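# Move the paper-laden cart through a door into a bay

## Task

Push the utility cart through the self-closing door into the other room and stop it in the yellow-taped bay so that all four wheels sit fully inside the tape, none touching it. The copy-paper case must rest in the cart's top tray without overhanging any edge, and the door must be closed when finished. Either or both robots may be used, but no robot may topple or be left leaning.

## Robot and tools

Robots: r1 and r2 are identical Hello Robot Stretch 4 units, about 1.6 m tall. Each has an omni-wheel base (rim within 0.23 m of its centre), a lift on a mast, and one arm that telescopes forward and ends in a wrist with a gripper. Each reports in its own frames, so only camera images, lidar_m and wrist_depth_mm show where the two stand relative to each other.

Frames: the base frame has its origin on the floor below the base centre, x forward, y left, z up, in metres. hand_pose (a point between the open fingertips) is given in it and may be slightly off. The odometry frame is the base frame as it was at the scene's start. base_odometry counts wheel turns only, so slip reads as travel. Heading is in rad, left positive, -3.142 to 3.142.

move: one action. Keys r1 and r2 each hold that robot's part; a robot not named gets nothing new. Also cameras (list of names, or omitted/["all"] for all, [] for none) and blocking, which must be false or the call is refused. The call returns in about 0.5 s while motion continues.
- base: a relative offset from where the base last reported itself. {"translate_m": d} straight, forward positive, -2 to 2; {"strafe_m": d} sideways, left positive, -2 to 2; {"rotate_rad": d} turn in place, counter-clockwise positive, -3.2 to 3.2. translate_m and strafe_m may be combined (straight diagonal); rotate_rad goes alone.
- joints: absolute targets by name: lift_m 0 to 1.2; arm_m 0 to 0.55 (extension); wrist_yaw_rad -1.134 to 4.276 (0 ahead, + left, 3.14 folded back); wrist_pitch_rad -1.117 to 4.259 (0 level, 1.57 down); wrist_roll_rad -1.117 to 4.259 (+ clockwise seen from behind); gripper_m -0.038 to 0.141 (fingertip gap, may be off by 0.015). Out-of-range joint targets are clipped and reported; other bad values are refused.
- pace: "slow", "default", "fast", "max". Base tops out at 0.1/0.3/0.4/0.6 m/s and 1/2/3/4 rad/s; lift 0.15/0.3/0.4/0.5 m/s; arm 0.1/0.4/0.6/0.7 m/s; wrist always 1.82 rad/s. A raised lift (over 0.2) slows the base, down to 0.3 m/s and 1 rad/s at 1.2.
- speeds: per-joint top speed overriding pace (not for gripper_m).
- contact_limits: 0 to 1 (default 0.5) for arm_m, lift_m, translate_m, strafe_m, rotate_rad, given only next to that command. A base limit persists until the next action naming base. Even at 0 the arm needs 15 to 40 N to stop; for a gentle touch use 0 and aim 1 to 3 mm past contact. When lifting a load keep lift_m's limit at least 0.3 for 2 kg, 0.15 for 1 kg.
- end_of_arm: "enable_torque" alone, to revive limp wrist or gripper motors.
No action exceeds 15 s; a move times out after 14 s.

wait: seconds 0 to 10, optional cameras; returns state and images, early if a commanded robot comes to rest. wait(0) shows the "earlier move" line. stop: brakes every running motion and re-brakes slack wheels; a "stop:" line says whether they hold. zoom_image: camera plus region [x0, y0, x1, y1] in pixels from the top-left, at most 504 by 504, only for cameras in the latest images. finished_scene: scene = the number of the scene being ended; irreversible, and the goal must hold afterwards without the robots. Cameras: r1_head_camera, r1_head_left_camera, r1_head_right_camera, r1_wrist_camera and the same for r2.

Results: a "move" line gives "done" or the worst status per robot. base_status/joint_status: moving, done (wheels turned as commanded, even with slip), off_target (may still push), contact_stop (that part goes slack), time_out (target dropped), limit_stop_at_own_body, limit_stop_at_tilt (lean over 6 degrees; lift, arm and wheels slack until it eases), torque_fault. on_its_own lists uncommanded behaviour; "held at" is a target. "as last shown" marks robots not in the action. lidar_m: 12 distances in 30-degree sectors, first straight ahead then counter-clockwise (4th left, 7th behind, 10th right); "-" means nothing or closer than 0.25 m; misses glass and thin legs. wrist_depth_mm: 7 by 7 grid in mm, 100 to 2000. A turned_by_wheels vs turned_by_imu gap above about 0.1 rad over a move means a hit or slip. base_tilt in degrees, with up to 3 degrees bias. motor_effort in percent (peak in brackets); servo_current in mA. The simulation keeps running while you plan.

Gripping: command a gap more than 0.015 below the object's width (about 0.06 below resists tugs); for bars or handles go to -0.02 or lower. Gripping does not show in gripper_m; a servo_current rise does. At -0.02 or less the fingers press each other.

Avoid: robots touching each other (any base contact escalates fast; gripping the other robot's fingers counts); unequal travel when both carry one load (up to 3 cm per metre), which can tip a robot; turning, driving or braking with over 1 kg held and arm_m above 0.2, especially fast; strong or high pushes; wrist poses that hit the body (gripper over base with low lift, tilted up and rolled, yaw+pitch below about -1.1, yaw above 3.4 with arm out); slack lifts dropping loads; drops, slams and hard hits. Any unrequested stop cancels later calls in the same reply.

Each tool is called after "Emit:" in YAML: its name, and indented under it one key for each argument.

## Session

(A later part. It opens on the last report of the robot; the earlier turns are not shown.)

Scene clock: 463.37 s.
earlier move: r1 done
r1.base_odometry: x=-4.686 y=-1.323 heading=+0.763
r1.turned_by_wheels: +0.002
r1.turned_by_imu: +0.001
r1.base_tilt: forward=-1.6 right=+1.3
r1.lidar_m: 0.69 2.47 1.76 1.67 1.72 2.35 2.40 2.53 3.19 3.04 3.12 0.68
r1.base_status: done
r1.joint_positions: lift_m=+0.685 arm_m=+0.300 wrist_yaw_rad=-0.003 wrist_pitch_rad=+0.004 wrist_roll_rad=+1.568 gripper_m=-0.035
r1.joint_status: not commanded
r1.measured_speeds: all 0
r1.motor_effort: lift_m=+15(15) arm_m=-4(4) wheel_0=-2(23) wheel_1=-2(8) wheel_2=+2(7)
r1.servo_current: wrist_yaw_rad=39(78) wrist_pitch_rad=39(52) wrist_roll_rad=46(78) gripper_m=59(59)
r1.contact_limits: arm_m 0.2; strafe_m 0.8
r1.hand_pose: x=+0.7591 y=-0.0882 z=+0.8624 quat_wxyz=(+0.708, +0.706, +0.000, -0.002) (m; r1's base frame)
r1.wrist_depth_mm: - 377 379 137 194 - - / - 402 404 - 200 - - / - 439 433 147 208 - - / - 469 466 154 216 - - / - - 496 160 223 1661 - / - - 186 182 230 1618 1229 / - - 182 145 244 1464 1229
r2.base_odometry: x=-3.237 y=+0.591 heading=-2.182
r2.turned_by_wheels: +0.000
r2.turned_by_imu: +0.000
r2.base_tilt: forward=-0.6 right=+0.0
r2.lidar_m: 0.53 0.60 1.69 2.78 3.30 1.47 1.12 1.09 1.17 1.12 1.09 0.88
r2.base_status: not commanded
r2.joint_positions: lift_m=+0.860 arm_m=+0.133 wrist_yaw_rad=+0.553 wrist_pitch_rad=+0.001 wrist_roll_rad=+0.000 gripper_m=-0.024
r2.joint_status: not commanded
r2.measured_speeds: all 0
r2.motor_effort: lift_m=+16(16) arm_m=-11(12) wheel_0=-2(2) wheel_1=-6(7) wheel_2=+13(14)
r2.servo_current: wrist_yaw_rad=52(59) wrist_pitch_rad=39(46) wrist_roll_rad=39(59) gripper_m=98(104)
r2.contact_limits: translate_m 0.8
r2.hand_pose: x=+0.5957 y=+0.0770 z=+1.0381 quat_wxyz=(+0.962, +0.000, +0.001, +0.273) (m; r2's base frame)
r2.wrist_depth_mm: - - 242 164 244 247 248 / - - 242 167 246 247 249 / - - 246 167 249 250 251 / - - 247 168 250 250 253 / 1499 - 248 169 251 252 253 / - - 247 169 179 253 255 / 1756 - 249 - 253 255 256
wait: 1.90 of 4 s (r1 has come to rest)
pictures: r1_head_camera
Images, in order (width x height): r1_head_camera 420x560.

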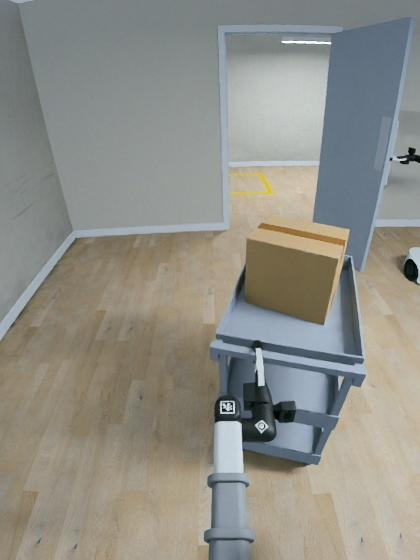

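Emit:
move:
  r1: {"base":{"translate_m":0.5,"strafe_m":-0.1},"contact_limits":{"translate_m":0.8}}
  blocking: false
  cameras: []

Emit:
wait:
  seconds: 4
  cameras: ["r1_head_camera"]

Scene clock: 472.17 s.
move: r1 moving
r1.base_odometry: x=-4.659 y=-1.306 heading=+0.764
r1.turned_by_wheels: +0.001
r1.turned_by_imu: +0.001
r1.base_tilt: forward=-1.6 right=+1.2
r1.lidar_m: 0.69 2.48 1.78 1.65 1.73 2.34 2.42 2.56 3.18 3.05 3.14 0.66
r1.base_status: translate_m moving; strafe_m moving
r1.joint_positions: lift_m=+0.685 arm_m=+0.300 wrist_yaw_rad=-0.003 wrist_pitch_rad=+0.004 wrist_roll_rad=+1.568 gripper_m=-0.035
r1.joint_status: not commanded
r1.measured_speeds: translate_m=+0.123 strafe_m=-0.025 rotate_rad=-0.005 lift_m=+0.000 arm_m=+0.000 wrist_yaw_rad=+0.000 wrist_pitch_rad=+0.000 wrist_roll_rad=+0.000
r1.motor_effort: lift_m=+15(15) arm_m=+4(4) wheel_0=+13(15) wheel_1=+10(10) wheel_2=-12(13)
r1.servo_current: wrist_yaw_rad=65(65) wrist_pitch_rad=46(46) wrist_roll_rad=46(65) gripper_m=46(59)
r1.contact_limits: arm_m 0.2; translate_m 0.8
r1.hand_pose: x=+0.7590 y=-0.0882 z=+0.8624 quat_wxyz=(+0.708, +0.706, +0.000, -0.002) (m; r1's base frame)
r1.wrist_depth_mm: - 373 375 187 191 - - / - 394 397 194 198 - - / - 424 424 145 206 - - / - 459 459 151 213 - - / - - 496 156 220 1661 - / - - 189 164 226 1661 1308 / - - 183 138 240 134 1205
r2: as last shown
r2.base_tilt: forward=-0.6 right=+0.1
r2.lidar_m: 0.54 0.60 1.67 2.77 3.30 1.48 1.12 1.09 1.17 1.14 1.09 0.88
r2.motor_effort: lift_m=+16(16) arm_m=-11(11) wheel_0=-2(3) wheel_1=-6(6) wheel_2=+13(14)
r2.servo_current: wrist_yaw_rad=39(59) wrist_pitch_rad=39(46) wrist_roll_rad=39(52) gripper_m=98(98)
r2.contact_limits: translate_m 0.8
r2.wrist_depth_mm: - - 242 165 246 246 248 / - - 243 167 246 249 249 / - - 245 167 246 249 252 / - - 246 167 250 250 252 / 1499 - 247 169 251 253 254 / - - 248 170 179 254 256 / 1430 - 249 - 253 254 257
pictures: none
No camera images: "cameras" was empty.

Scene clock: 474.83 s.
earlier move: r1 done
r1.base_odometry: x=-4.256 y=-1.049 heading=+0.764
r1.turned_by_wheels: -0.001
r1.turned_by_imu: +0.003
r1.base_tilt: forward=-1.6 right=+1.3
r1.lidar_m: 0.66 2.61 1.88 1.80 1.87 2.51 2.92 3.00 3.06 2.94 2.36 0.58
r1.base_status: done
r1.joint_positions: lift_m=+0.685 arm_m=+0.300 wrist_yaw_rad=+0.003 wrist_pitch_rad=+0.004 wrist_roll_rad=+1.568 gripper_m=-0.035
r1.joint_status: not commanded
r1.measured_speeds: all 0
r1.motor_effort: lift_m=+15(15) arm_m=-3(4) wheel_0=+2(24) wheel_1=+3(12) wheel_2=+0(13)
r1.servo_current: wrist_yaw_rad=46(78) wrist_pitch_rad=46(59) wrist_roll_rad=39(65) gripper_m=52(59)
r1.contact_limits: arm_m 0.2; translate_m 0.8
r1.hand_pose: x=+0.7595 y=-0.0867 z=+0.8624 quat_wxyz=(+0.708, +0.706, +0.002, +0.000) (m; r1's base frame)
r1.wrist_depth_mm: - 343 347 - 145 146 - / - 387 392 - 156 154 - / - 445 449 104 172 172 - / - - - 113 191 1537 - / - - - - 213 1618 1229 / - - 206 154 231 1661 1229 / - - 183 144 278 309 314
r2.base_odometry: x=-3.237 y=+0.591 heading=-2.182
r2.turned_by_wheels: +0.000
r2.turned_by_imu: +0.000
r2.base_tilt: forward=-0.6 right=+0.1
r2.lidar_m: 0.51 0.61 1.33 4.82 3.30 1.47 1.14 1.10 1.18 1.11 1.11 0.86
r2.base_status: not commanded
r2.joint_positions: lift_m=+0.860 arm_m=+0.133 wrist_yaw_rad=+0.553 wrist_pitch_rad=+0.001 wrist_roll_rad=+0.000 gripper_m=-0.024
r2.joint_status: not commanded
r2.measured_speeds: all 0
r2.motor_effort: lift_m=+16(16) arm_m=-11(12) wheel_0=-2(3) wheel_1=-6(7) wheel_2=+13(14)
r2.servo_current: wrist_yaw_rad=46(59) wrist_pitch_rad=39(46) wrist_roll_rad=65(65) gripper_m=98(104)
r2.contact_limits: translate_m 0.8
r2.hand_pose: x=+0.5957 y=+0.0770 z=+1.0381 quat_wxyz=(+0.962, +0.000, +0.001, +0.273) (m; r2's base frame)
r2.wrist_depth_mm: - - 241 165 245 247 249 / - - 243 167 246 249 250 / - - 246 167 246 250 251 / 1138 - 246 167 248 251 253 / 1118 - 248 169 251 252 254 / - - 249 169 179 253 256 / - 120 249 - 253 255 257
wait: 2.67 of 4 s (r1 has come to rest)
pictures: r1_head_camera
Images, in order (width x height): r1_head_camera 420x560.

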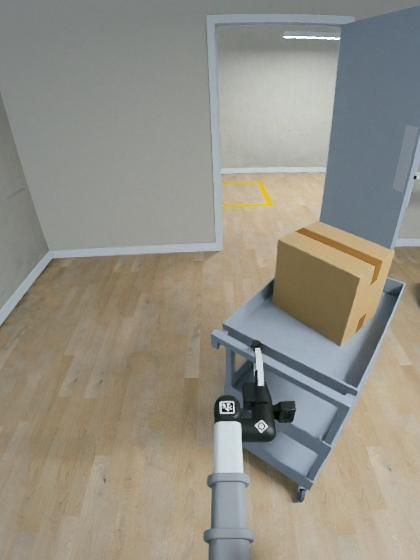

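Emit:
move:
  r1: {"joints":{"gripper_m":0.13}}
  blocking: false
  cameras: []

Emit:
wait:
  seconds: 2
  cameras: []

Emit:
move:
  r1: {"base":{"translate_m":-0.065,"strafe_m":-0.11}}
  blocking: false
  cameras: []

Emit:
wait:
  seconds: 3
  cameras: ["r1_head_camera","r1_wrist_camera"]

Scene clock: 488.27 s.
move: r1 moving
r1.base_odometry: x=-4.256 y=-1.049 heading=+0.764
r1.turned_by_wheels: +0.000
r1.turned_by_imu: +0.000
r1.base_tilt: forward=-1.6 right=+1.3
r1.lidar_m: 0.68 2.63 1.89 1.79 1.85 2.51 2.92 3.05 3.08 2.94 2.34 0.58
r1.base_status: not commanded
r1.joint_positions: lift_m=+0.685 arm_m=+0.300 wrist_yaw_rad=+0.003 wrist_pitch_rad=+0.004 wrist_roll_rad=+1.568 gripper_m=-0.010
r1.joint_status: gripper_m moving
r1.measured_speeds: all 0
r1.motor_effort: lift_m=+15(15) arm_m=+0(4) wheel_0=+3(3) wheel_1=+3(3) wheel_2=+0(1)
r1.servo_current: wrist_yaw_rad=46(52) wrist_pitch_rad=39(46) wrist_roll_rad=39(65) gripper_m=91(91)
r1.contact_limits: arm_m 0.2; translate_m 0.8
r1.hand_pose: x=+0.7595 y=-0.0867 z=+0.8624 quat_wxyz=(+0.708, +0.706, +0.002, +0.000) (m; r1's base frame)
r1.wrist_depth_mm: - 351 351 - 147 146 - / - 387 394 - 158 163 - / - 449 452 104 175 176 - / - - - 116 195 1499 - / - - - - 219 1661 1255 / - - - - 235 1661 1229 / - - 180 142 168 314 319
r2: as last shown
r2.lidar_m: 0.52 0.60 1.30 4.79 3.31 1.48 1.10 1.09 1.17 1.11 1.10 0.88
r2.motor_effort: lift_m=+16(16) arm_m=-11(12) wheel_0=-2(2) wheel_1=-6(7) wheel_2=+14(14)
r2.servo_current: wrist_yaw_rad=46(52) wrist_pitch_rad=39(46) wrist_roll_rad=59(59) gripper_m=98(104)
r2.contact_limits: translate_m 0.8
r2.wrist_depth_mm: - - 243 165 245 247 247 / - - 245 167 247 249 249 / - - 245 167 248 250 251 / 1160 - 245 167 249 251 253 / 1118 - 248 169 251 252 254 / - - 247 169 179 254 256 / - 119 250 - 253 256 257
pictures: none
No camera images: "cameras" was empty.

Scene clock: 490.17 s.
earlier move: r1 done
r1.base_odometry: x=-4.256 y=-1.049 heading=+0.764
r1.turned_by_wheels: +0.000
r1.turned_by_imu: +0.000
r1.base_tilt: forward=-1.6 right=+1.3
r1.lidar_m: 0.67 2.63 1.89 1.80 1.87 2.53 2.95 3.03 3.09 2.93 2.38 0.60
r1.base_status: not commanded
r1.joint_positions: lift_m=+0.685 arm_m=+0.300 wrist_yaw_rad=+0.003 wrist_pitch_rad=+0.004 wrist_roll_rad=+1.568 gripper_m=+0.130
r1.joint_status: all done
r1.measured_speeds: all 0
r1.motor_effort: lift_m=+15(15) arm_m=+4(4) wheel_0=+2(3) wheel_1=+3(3) wheel_2=-1(1)
r1.servo_current: wrist_yaw_rad=59(78) wrist_pitch_rad=46(52) wrist_roll_rad=52(65) gripper_m=46(111)
r1.contact_limits: arm_m 0.2; translate_m 0.8
r1.hand_pose: x=+0.7595 y=-0.0867 z=+0.8624 quat_wxyz=(+0.708, +0.706, +0.002, +0.000) (m; r1's base frame)
r1.wrist_depth_mm: - 353 351 - 147 148 - / - 392 397 - 161 162 - / - 462 452 108 178 180 - / - - - 119 198 1537 - / - - - - 223 1661 1281 / - - - 161 240 1661 1255 / - - 162 142 145 317 1138
r2.base_odometry: x=-3.237 y=+0.591 heading=-2.182
r2.turned_by_wheels: +0.000
r2.turned_by_imu: +0.000
r2.base_tilt: forward=-0.6 right=+0.1
r2.lidar_m: 0.55 0.61 1.30 4.79 3.28 1.44 1.12 1.08 1.19 1.12 1.09 0.87
r2.base_status: not commanded
r2.joint_positions: lift_m=+0.860 arm_m=+0.133 wrist_yaw_rad=+0.553 wrist_pitch_rad=+0.001 wrist_roll_rad=+0.000 gripper_m=-0.024
r2.joint_status: not commanded
r2.measured_speeds: all 0
r2.motor_effort: lift_m=+16(16) arm_m=-11(12) wheel_0=-2(2) wheel_1=-6(7) wheel_2=+13(14)
r2.servo_current: wrist_yaw_rad=52(59) wrist_pitch_rad=39(52) wrist_roll_rad=39(65) gripper_m=91(104)
r2.contact_limits: translate_m 0.8
r2.hand_pose: x=+0.5957 y=+0.0770 z=+1.0381 quat_wxyz=(+0.962, +0.000, +0.001, +0.273) (m; r2's base frame)
r2.wrist_depth_mm: - - 242 165 244 247 248 / - - 243 167 247 248 250 / - - 244 167 248 249 252 / 1160 - 246 168 249 250 254 / 1138 - 249 169 252 252 253 / - - 247 169 179 254 256 / - 120 249 - 253 255 256
wait: 1.90 of 2 s (r1 has come to rest)
pictures: none
No camera images: "cameras" was empty.

Scene clock: 490.67 s.
move: r1 moving
r1.base_odometry: x=-4.249 y=-1.080 heading=+0.764
r1.turned_by_wheels: +0.000
r1.turned_by_imu: +0.000
r1.base_tilt: forward=-1.6 right=+1.3
r1.lidar_m: 0.67 2.64 1.91 1.80 1.89 2.54 2.91 3.01 3.07 2.90 2.36 0.59
r1.base_status: translate_m moving; strafe_m moving
r1.joint_positions: lift_m=+0.685 arm_m=+0.300 wrist_yaw_rad=+0.003 wrist_pitch_rad=+0.003 wrist_roll_rad=+1.568 gripper_m=+0.130
r1.joint_status: not commanded
r1.measured_speeds: translate_m=-0.066 strafe_m=-0.104 rotate_rad=+0.000 lift_m=+0.000 arm_m=+0.000 wrist_yaw_rad=+0.000 wrist_pitch_rad=+0.000 wrist_roll_rad=+0.000
r1.motor_effort: lift_m=+15(15) arm_m=+4(4) wheel_0=+4(9) wheel_1=-9(10) wheel_2=+5(7)
r1.servo_current: wrist_yaw_rad=46(52) wrist_pitch_rad=46(46) wrist_roll_rad=33(59) gripper_m=46(52)
r1.contact_limits: arm_m 0.2
r1.hand_pose: x=+0.7595 y=-0.0867 z=+0.8626 quat_wxyz=(+0.708, +0.706, +0.002, +0.000) (m; r1's base frame)
r1.wrist_depth_mm: - 340 342 - 145 146 - / - 384 389 - 157 155 - / - 452 445 103 174 171 - / - - - 114 194 1464 - / - - - - 219 1708 1308 / - 211 - 154 236 200 1255 / - - - 141 325 327 334
r2: as last shown
r2.base_tilt: forward=-0.6 right=+0.0
r2.lidar_m: 0.54 0.60 1.32 4.79 3.30 1.47 1.12 1.08 1.18 1.14 1.09 0.89
r2.motor_effort: lift_m=+16(16) arm_m=-11(11) wheel_0=-2(2) wheel_1=-7(7) wheel_2=+14(14)
r2.servo_current: wrist_yaw_rad=52(59) wrist_pitch_rad=46(46) wrist_roll_rad=39(59) gripper_m=98(104)
r2.contact_limits: translate_m 0.8
r2.wrist_depth_mm: - - 242 165 244 246 248 / - - 244 167 247 249 249 / - - 244 167 248 250 251 / 1160 - 247 168 250 251 253 / 1118 - 248 169 250 252 253 / - - 248 169 179 253 255 / - 120 250 - 253 256 257
pictures: none
No camera images: "cameras" was empty.

Scene clock: 491.90 s.
earlier move: r1 done
r1.base_odometry: x=-4.227 y=-1.174 heading=+0.765
r1.turned_by_wheels: +0.001
r1.turned_by_imu: +0.000
r1.base_tilt: forward=-1.6 right=+1.3
r1.lidar_m: 0.64 2.83 2.00 1.89 1.95 2.65 2.87 2.97 2.96 2.83 2.38 0.63
r1.base_status: done
r1.joint_positions: lift_m=+0.685 arm_m=+0.300 wrist_yaw_rad=+0.003 wrist_pitch_rad=+0.003 wrist_roll_rad=+1.568 gripper_m=+0.130
r1.joint_status: not commanded
r1.measured_speeds: all 0
r1.motor_effort: lift_m=+15(15) arm_m=+4(4) wheel_0=+7(9) wheel_1=+2(11) wheel_2=+3(7)
r1.servo_current: wrist_yaw_rad=33(65) wrist_pitch_rad=46(46) wrist_roll_rad=59(65) gripper_m=46(52)
r1.contact_limits: arm_m 0.2
r1.hand_pose: x=+0.7595 y=-0.0867 z=+0.8626 quat_wxyz=(+0.708, +0.706, +0.002, +0.000) (m; r1's base frame)
r1.wrist_depth_mm: 340 327 330 - - 135 - / - 351 353 - 143 146 - / - 407 413 - 161 161 - / - 500 484 102 180 - - / - - - 114 206 1537 - / - 210 - - 224 193 - / - - - 141 273 1756 1229
r2.base_odometry: x=-3.237 y=+0.591 heading=-2.182
r2.turned_by_wheels: +0.000
r2.turned_by_imu: +0.000
r2.base_tilt: forward=-0.6 right=+0.1
r2.lidar_m: 0.55 0.58 1.33 2.39 3.29 1.48 1.10 1.09 1.21 1.10 1.09 0.87
r2.base_status: not commanded
r2.joint_positions: lift_m=+0.860 arm_m=+0.133 wrist_yaw_rad=+0.553 wrist_pitch_rad=+0.001 wrist_roll_rad=+0.000 gripper_m=-0.024
r2.joint_status: not commanded
r2.measured_speeds: all 0
r2.motor_effort: lift_m=+16(16) arm_m=-11(12) wheel_0=-2(3) wheel_1=-6(7) wheel_2=+14(14)
r2.servo_current: wrist_yaw_rad=39(59) wrist_pitch_rad=46(46) wrist_roll_rad=59(59) gripper_m=98(104)
r2.contact_limits: translate_m 0.8
r2.hand_pose: x=+0.5957 y=+0.0770 z=+1.0381 quat_wxyz=(+0.962, +0.000, +0.001, +0.273) (m; r2's base frame)
r2.wrist_depth_mm: - - 243 164 245 247 247 / - - 243 167 246 248 250 / - - 245 167 247 251 251 / 1138 - 247 168 250 251 251 / 1118 - 248 169 250 252 254 / - - 249 169 179 253 256 / - 120 250 - 253 254 256
wait: 1.23 of 3 s (r1 has come to rest)
pictures: r1_head_camera, r1_wrist_camera
Images, in order (width x height): r1_head_camera 420x560, r1_wrist_camera 616x392.

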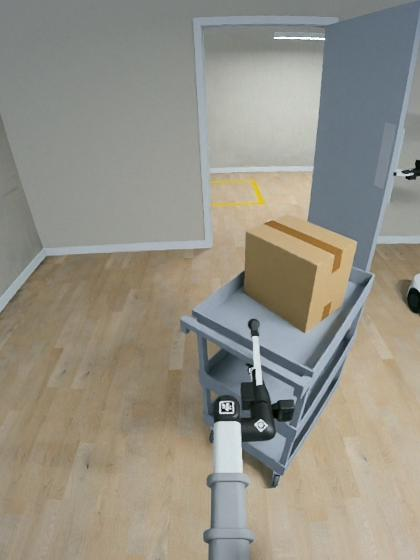

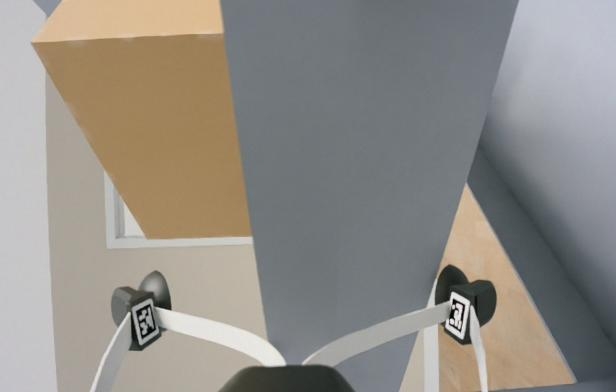

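Emit:
move:
  r1: {"joints":{"gripper_m":-0.036}}
  blocking: false
  cameras: []

Emit:
wait:
  seconds: 2.2
  cameras: []

Emit:
move:
  r1: {"base":{"translate_m":-0.15,"strafe_m":-0.27},"contact_limits":{"strafe_m":0.8}}
  blocking: false
  cameras: []

Emit:
wait:
  seconds: 4
  cameras: ["r1_head_camera","r1_wrist_camera"]

Scene clock: 501.90 s.
move: r1 moving
r1.base_odometry: x=-4.227 y=-1.174 heading=+0.765
r1.turned_by_wheels: +0.000
r1.turned_by_imu: +0.000
r1.base_tilt: forward=-1.6 right=+1.2
r1.lidar_m: 0.66 2.79 1.99 1.88 1.97 2.66 2.86 2.96 2.98 2.83 2.42 0.61
r1.base_status: not commanded
r1.joint_positions: lift_m=+0.685 arm_m=+0.300 wrist_yaw_rad=+0.003 wrist_pitch_rad=+0.004 wrist_roll_rad=+1.569 gripper_m=+0.117
r1.joint_status: gripper_m moving
r1.measured_speeds: translate_m=+0.000 strafe_m=+0.000 rotate_rad=+0.000 lift_m=+0.000 arm_m=+0.000 wrist_yaw_rad=+0.000 wrist_pitch_rad=+0.013 wrist_roll_rad=+0.002
r1.motor_effort: lift_m=+15(15) arm_m=+4(4) wheel_0=+6(7) wheel_1=+2(3) wheel_2=+2(2)
r1.servo_current: wrist_yaw_rad=52(59) wrist_pitch_rad=46(52) wrist_roll_rad=52(59) gripper_m=98(104)
r1.contact_limits: arm_m 0.2
r1.hand_pose: x=+0.7595 y=-0.0867 z=+0.8624 quat_wxyz=(+0.708, +0.706, +0.002, +0.000) (m; r1's base frame)
r1.wrist_depth_mm: 330 327 327 - - 135 - / - 349 353 - 142 146 - / - 402 407 - 161 161 - / - 496 477 103 179 - - / - - - 113 204 1537 - / - 212 - - 223 200 - / - - - 138 272 1808 1229
r2: as last shown
r2.lidar_m: 0.52 0.60 1.31 2.40 3.29 1.48 1.13 1.10 1.19 1.11 1.08 0.88
r2.motor_effort: lift_m=+16(16) arm_m=-11(12) wheel_0=-1(2) wheel_1=-6(7) wheel_2=+13(14)
r2.servo_current: wrist_yaw_rad=59(59) wrist_pitch_rad=33(39) wrist_roll_rad=59(59) gripper_m=104(104)
r2.contact_limits: translate_m 0.8
r2.wrist_depth_mm: - - 242 165 245 247 249 / - - 243 167 246 248 249 / - - 245 167 249 249 251 / 1138 - 246 168 249 250 253 / 1118 - 248 169 250 252 253 / - - 248 169 179 254 255 / - 120 250 - 254 256 257
pictures: none
No camera images: "cameras" was empty.

Scene clock: 503.80 s.
earlier move: r1 done
r1.base_odometry: x=-4.227 y=-1.174 heading=+0.764
r1.turned_by_wheels: -0.001
r1.turned_by_imu: -0.001
r1.base_tilt: forward=-1.5 right=+1.3
r1.lidar_m: 0.62 2.81 2.00 1.89 1.98 2.65 2.83 2.98 2.96 2.83 2.36 0.63
r1.base_status: not commanded
r1.joint_positions: lift_m=+0.685 arm_m=+0.300 wrist_yaw_rad=+0.003 wrist_pitch_rad=+0.007 wrist_roll_rad=+1.571 gripper_m=-0.035
r1.joint_status: all done
r1.measured_speeds: all 0
r1.motor_effort: lift_m=+18(18) arm_m=-4(4) wheel_0=+0(7) wheel_1=+1(4) wheel_2=+0(2)
r1.servo_current: wrist_yaw_rad=46(65) wrist_pitch_rad=46(98) wrist_roll_rad=46(65) gripper_m=85(247)
r1.contact_limits: arm_m 0.2
r1.hand_pose: x=+0.7595 y=-0.0867 z=+0.8612 quat_wxyz=(+0.707, +0.707, +0.003, -0.002) (m; r1's base frame)
r1.wrist_depth_mm: - 340 349 - 148 149 - / - 364 370 - 160 158 - / - 424 430 104 178 - - / - 544 508 118 200 - - / - - - - 227 1708 - / - - 199 - 180 1661 - / - 153 - 153 315 146 -
r2.base_odometry: x=-3.237 y=+0.591 heading=-2.182
r2.turned_by_wheels: +0.000
r2.turned_by_imu: +0.000
r2.base_tilt: forward=-0.5 right=+0.1
r2.lidar_m: 0.53 0.62 1.31 2.38 3.28 1.48 1.12 1.08 1.18 1.12 1.09 0.89
r2.base_status: not commanded
r2.joint_positions: lift_m=+0.860 arm_m=+0.133 wrist_yaw_rad=+0.553 wrist_pitch_rad=+0.001 wrist_roll_rad=+0.000 gripper_m=-0.024
r2.joint_status: not commanded
r2.measured_speeds: all 0
r2.motor_effort: lift_m=+16(16) arm_m=-11(12) wheel_0=-2(2) wheel_1=-6(7) wheel_2=+13(14)
r2.servo_current: wrist_yaw_rad=46(59) wrist_pitch_rad=33(52) wrist_roll_rad=46(65) gripper_m=98(104)
r2.contact_limits: translate_m 0.8
r2.hand_pose: x=+0.5957 y=+0.0770 z=+1.0381 quat_wxyz=(+0.962, +0.000, +0.001, +0.273) (m; r2's base frame)
r2.wrist_depth_mm: - - 241 165 245 247 249 / - - 244 167 246 248 250 / - - 244 167 248 250 250 / 1118 - 245 168 249 251 252 / 1098 - 248 169 252 251 253 / - - 248 169 179 254 255 / - 119 250 - 254 254 256
wait: 1.90 of 2.2 s (r1 has come to rest)
pictures: none
No camera images: "cameras" was empty.

Scene clock: 504.30 s.
move: r1 moving
r1.base_odometry: x=-4.219 y=-1.204 heading=+0.765
r1.turned_by_wheels: +0.002
r1.turned_by_imu: +0.002
r1.base_tilt: forward=-1.5 right=+1.2
r1.lidar_m: 0.65 2.82 2.04 1.92 1.98 2.71 2.84 2.92 2.95 2.81 2.41 0.62
r1.base_status: translate_m moving; strafe_m moving
r1.joint_positions: lift_m=+0.685 arm_m=+0.300 wrist_yaw_rad=+0.005 wrist_pitch_rad=+0.007 wrist_roll_rad=+1.571 gripper_m=-0.035
r1.joint_status: not commanded
r1.measured_speeds: translate_m=-0.059 strafe_m=-0.108 rotate_rad=-0.004 lift_m=+0.000 arm_m=+0.000 wrist_yaw_rad=+0.000 wrist_pitch_rad=+0.000 wrist_roll_rad=+0.000
r1.motor_effort: lift_m=+18(18) arm_m=-4(4) wheel_0=+17(17) wheel_1=-7(9) wheel_2=+12(13)
r1.servo_current: wrist_yaw_rad=52(65) wrist_pitch_rad=52(52) wrist_roll_rad=46(78) gripper_m=85(91)
r1.contact_limits: arm_m 0.2; strafe_m 0.8
r1.hand_pose: x=+0.7597 y=-0.0860 z=+0.8612 quat_wxyz=(+0.707, +0.707, +0.004, -0.001) (m; r1's base frame)
r1.wrist_depth_mm: - 362 357 - 147 148 - / - 362 364 - 159 160 - / - 415 424 104 177 - - / - 517 496 116 197 - - / - - - - 223 1756 - / - - 200 - 183 1618 - / - 152 - 153 182 146 -
r2: as last shown
r2.base_tilt: forward=-0.6 right=+0.1
r2.lidar_m: 0.54 0.58 1.29 2.37 3.27 1.50 1.11 1.08 1.18 1.13 1.09 0.86
r2.motor_effort: lift_m=+16(16) arm_m=-11(12) wheel_0=-2(3) wheel_1=-6(6) wheel_2=+13(14)
r2.servo_current: wrist_yaw_rad=39(52) wrist_pitch_rad=39(46) wrist_roll_rad=46(59) gripper_m=91(104)
r2.contact_limits: translate_m 0.8
r2.wrist_depth_mm: - - 242 165 244 247 248 / - - 243 167 245 247 249 / - - 244 167 247 249 250 / 1118 - 246 168 249 252 252 / 1098 - 248 169 251 252 253 / - - 247 169 178 253 255 / - 120 251 - 254 254 257
pictures: none
No camera images: "cameras" was empty.

Scene clock: 506.30 s.
earlier move: r1 done
r1.base_odometry: x=-4.148 y=-1.473 heading=+0.764
r1.turned_by_wheels: -0.002
r1.turned_by_imu: -0.002
r1.base_tilt: forward=-1.6 right=+1.3
r1.lidar_m: 0.70 0.75 2.27 2.17 2.23 2.83 2.71 2.82 2.68 2.56 2.65 0.65
r1.base_status: done
r1.joint_positions: lift_m=+0.685 arm_m=+0.300 wrist_yaw_rad=+0.003 wrist_pitch_rad=+0.007 wrist_roll_rad=+1.571 gripper_m=-0.035
r1.joint_status: not commanded
r1.measured_speeds: all 0
r1.motor_effort: lift_m=+18(18) arm_m=-4(4) wheel_0=-1(17) wheel_1=-2(10) wheel_2=+3(15)
r1.servo_current: wrist_yaw_rad=39(65) wrist_pitch_rad=52(59) wrist_roll_rad=52(78) gripper_m=65(91)
r1.contact_limits: arm_m 0.2; strafe_m 0.8
r1.hand_pose: x=+0.7595 y=-0.0867 z=+0.8612 quat_wxyz=(+0.707, +0.707, +0.003, -0.002) (m; r1's base frame)
r1.wrist_depth_mm: - - 1618 140 - 208 1098 / - - - - 205 210 - / - 564 512 151 210 - - / - 415 415 155 217 - - / - 449 445 161 225 - - / - 488 466 168 180 - - / - - 525 141 239 137 -
r2.base_odometry: x=-3.237 y=+0.591 heading=-2.182
r2.turned_by_wheels: +0.000
r2.turned_by_imu: +0.000
r2.base_tilt: forward=-0.6 right=+0.1
r2.lidar_m: 0.53 0.59 1.26 2.23 3.33 1.48 1.14 1.08 1.18 1.13 1.09 0.88
r2.base_status: not commanded
r2.joint_positions: lift_m=+0.860 arm_m=+0.133 wrist_yaw_rad=+0.553 wrist_pitch_rad=+0.001 wrist_roll_rad=+0.000 gripper_m=-0.024
r2.joint_status: not commanded
r2.measured_speeds: all 0
r2.motor_effort: lift_m=+16(16) arm_m=-11(12) wheel_0=-2(3) wheel_1=-6(7) wheel_2=+13(14)
r2.servo_current: wrist_yaw_rad=59(65) wrist_pitch_rad=39(52) wrist_roll_rad=52(59) gripper_m=98(104)
r2.contact_limits: translate_m 0.8
r2.hand_pose: x=+0.5957 y=+0.0770 z=+1.0381 quat_wxyz=(+0.962, +0.000, +0.001, +0.273) (m; r2's base frame)
r2.wrist_depth_mm: - - 241 165 244 246 248 / - - 243 167 246 249 250 / - - 246 167 248 249 251 / 1182 - 246 168 249 251 253 / 1118 - 247 169 251 252 254 / - - 248 169 179 253 255 / - 138 249 - 254 255 256
wait: 2.00 of 4 s (r1 has come to rest)
pictures: r1_head_camera, r1_wrist_camera
Images, in order (width x height): r1_head_camera 420x560, r1_wrist_camera 616x392.

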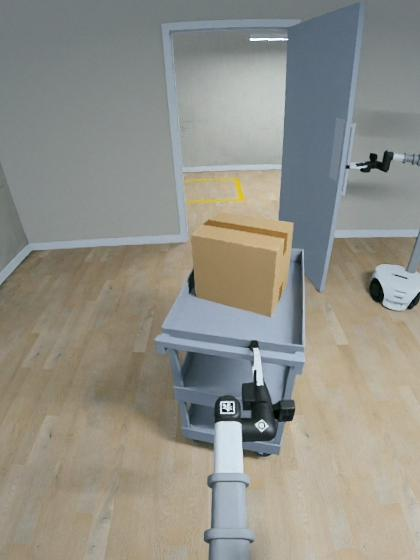

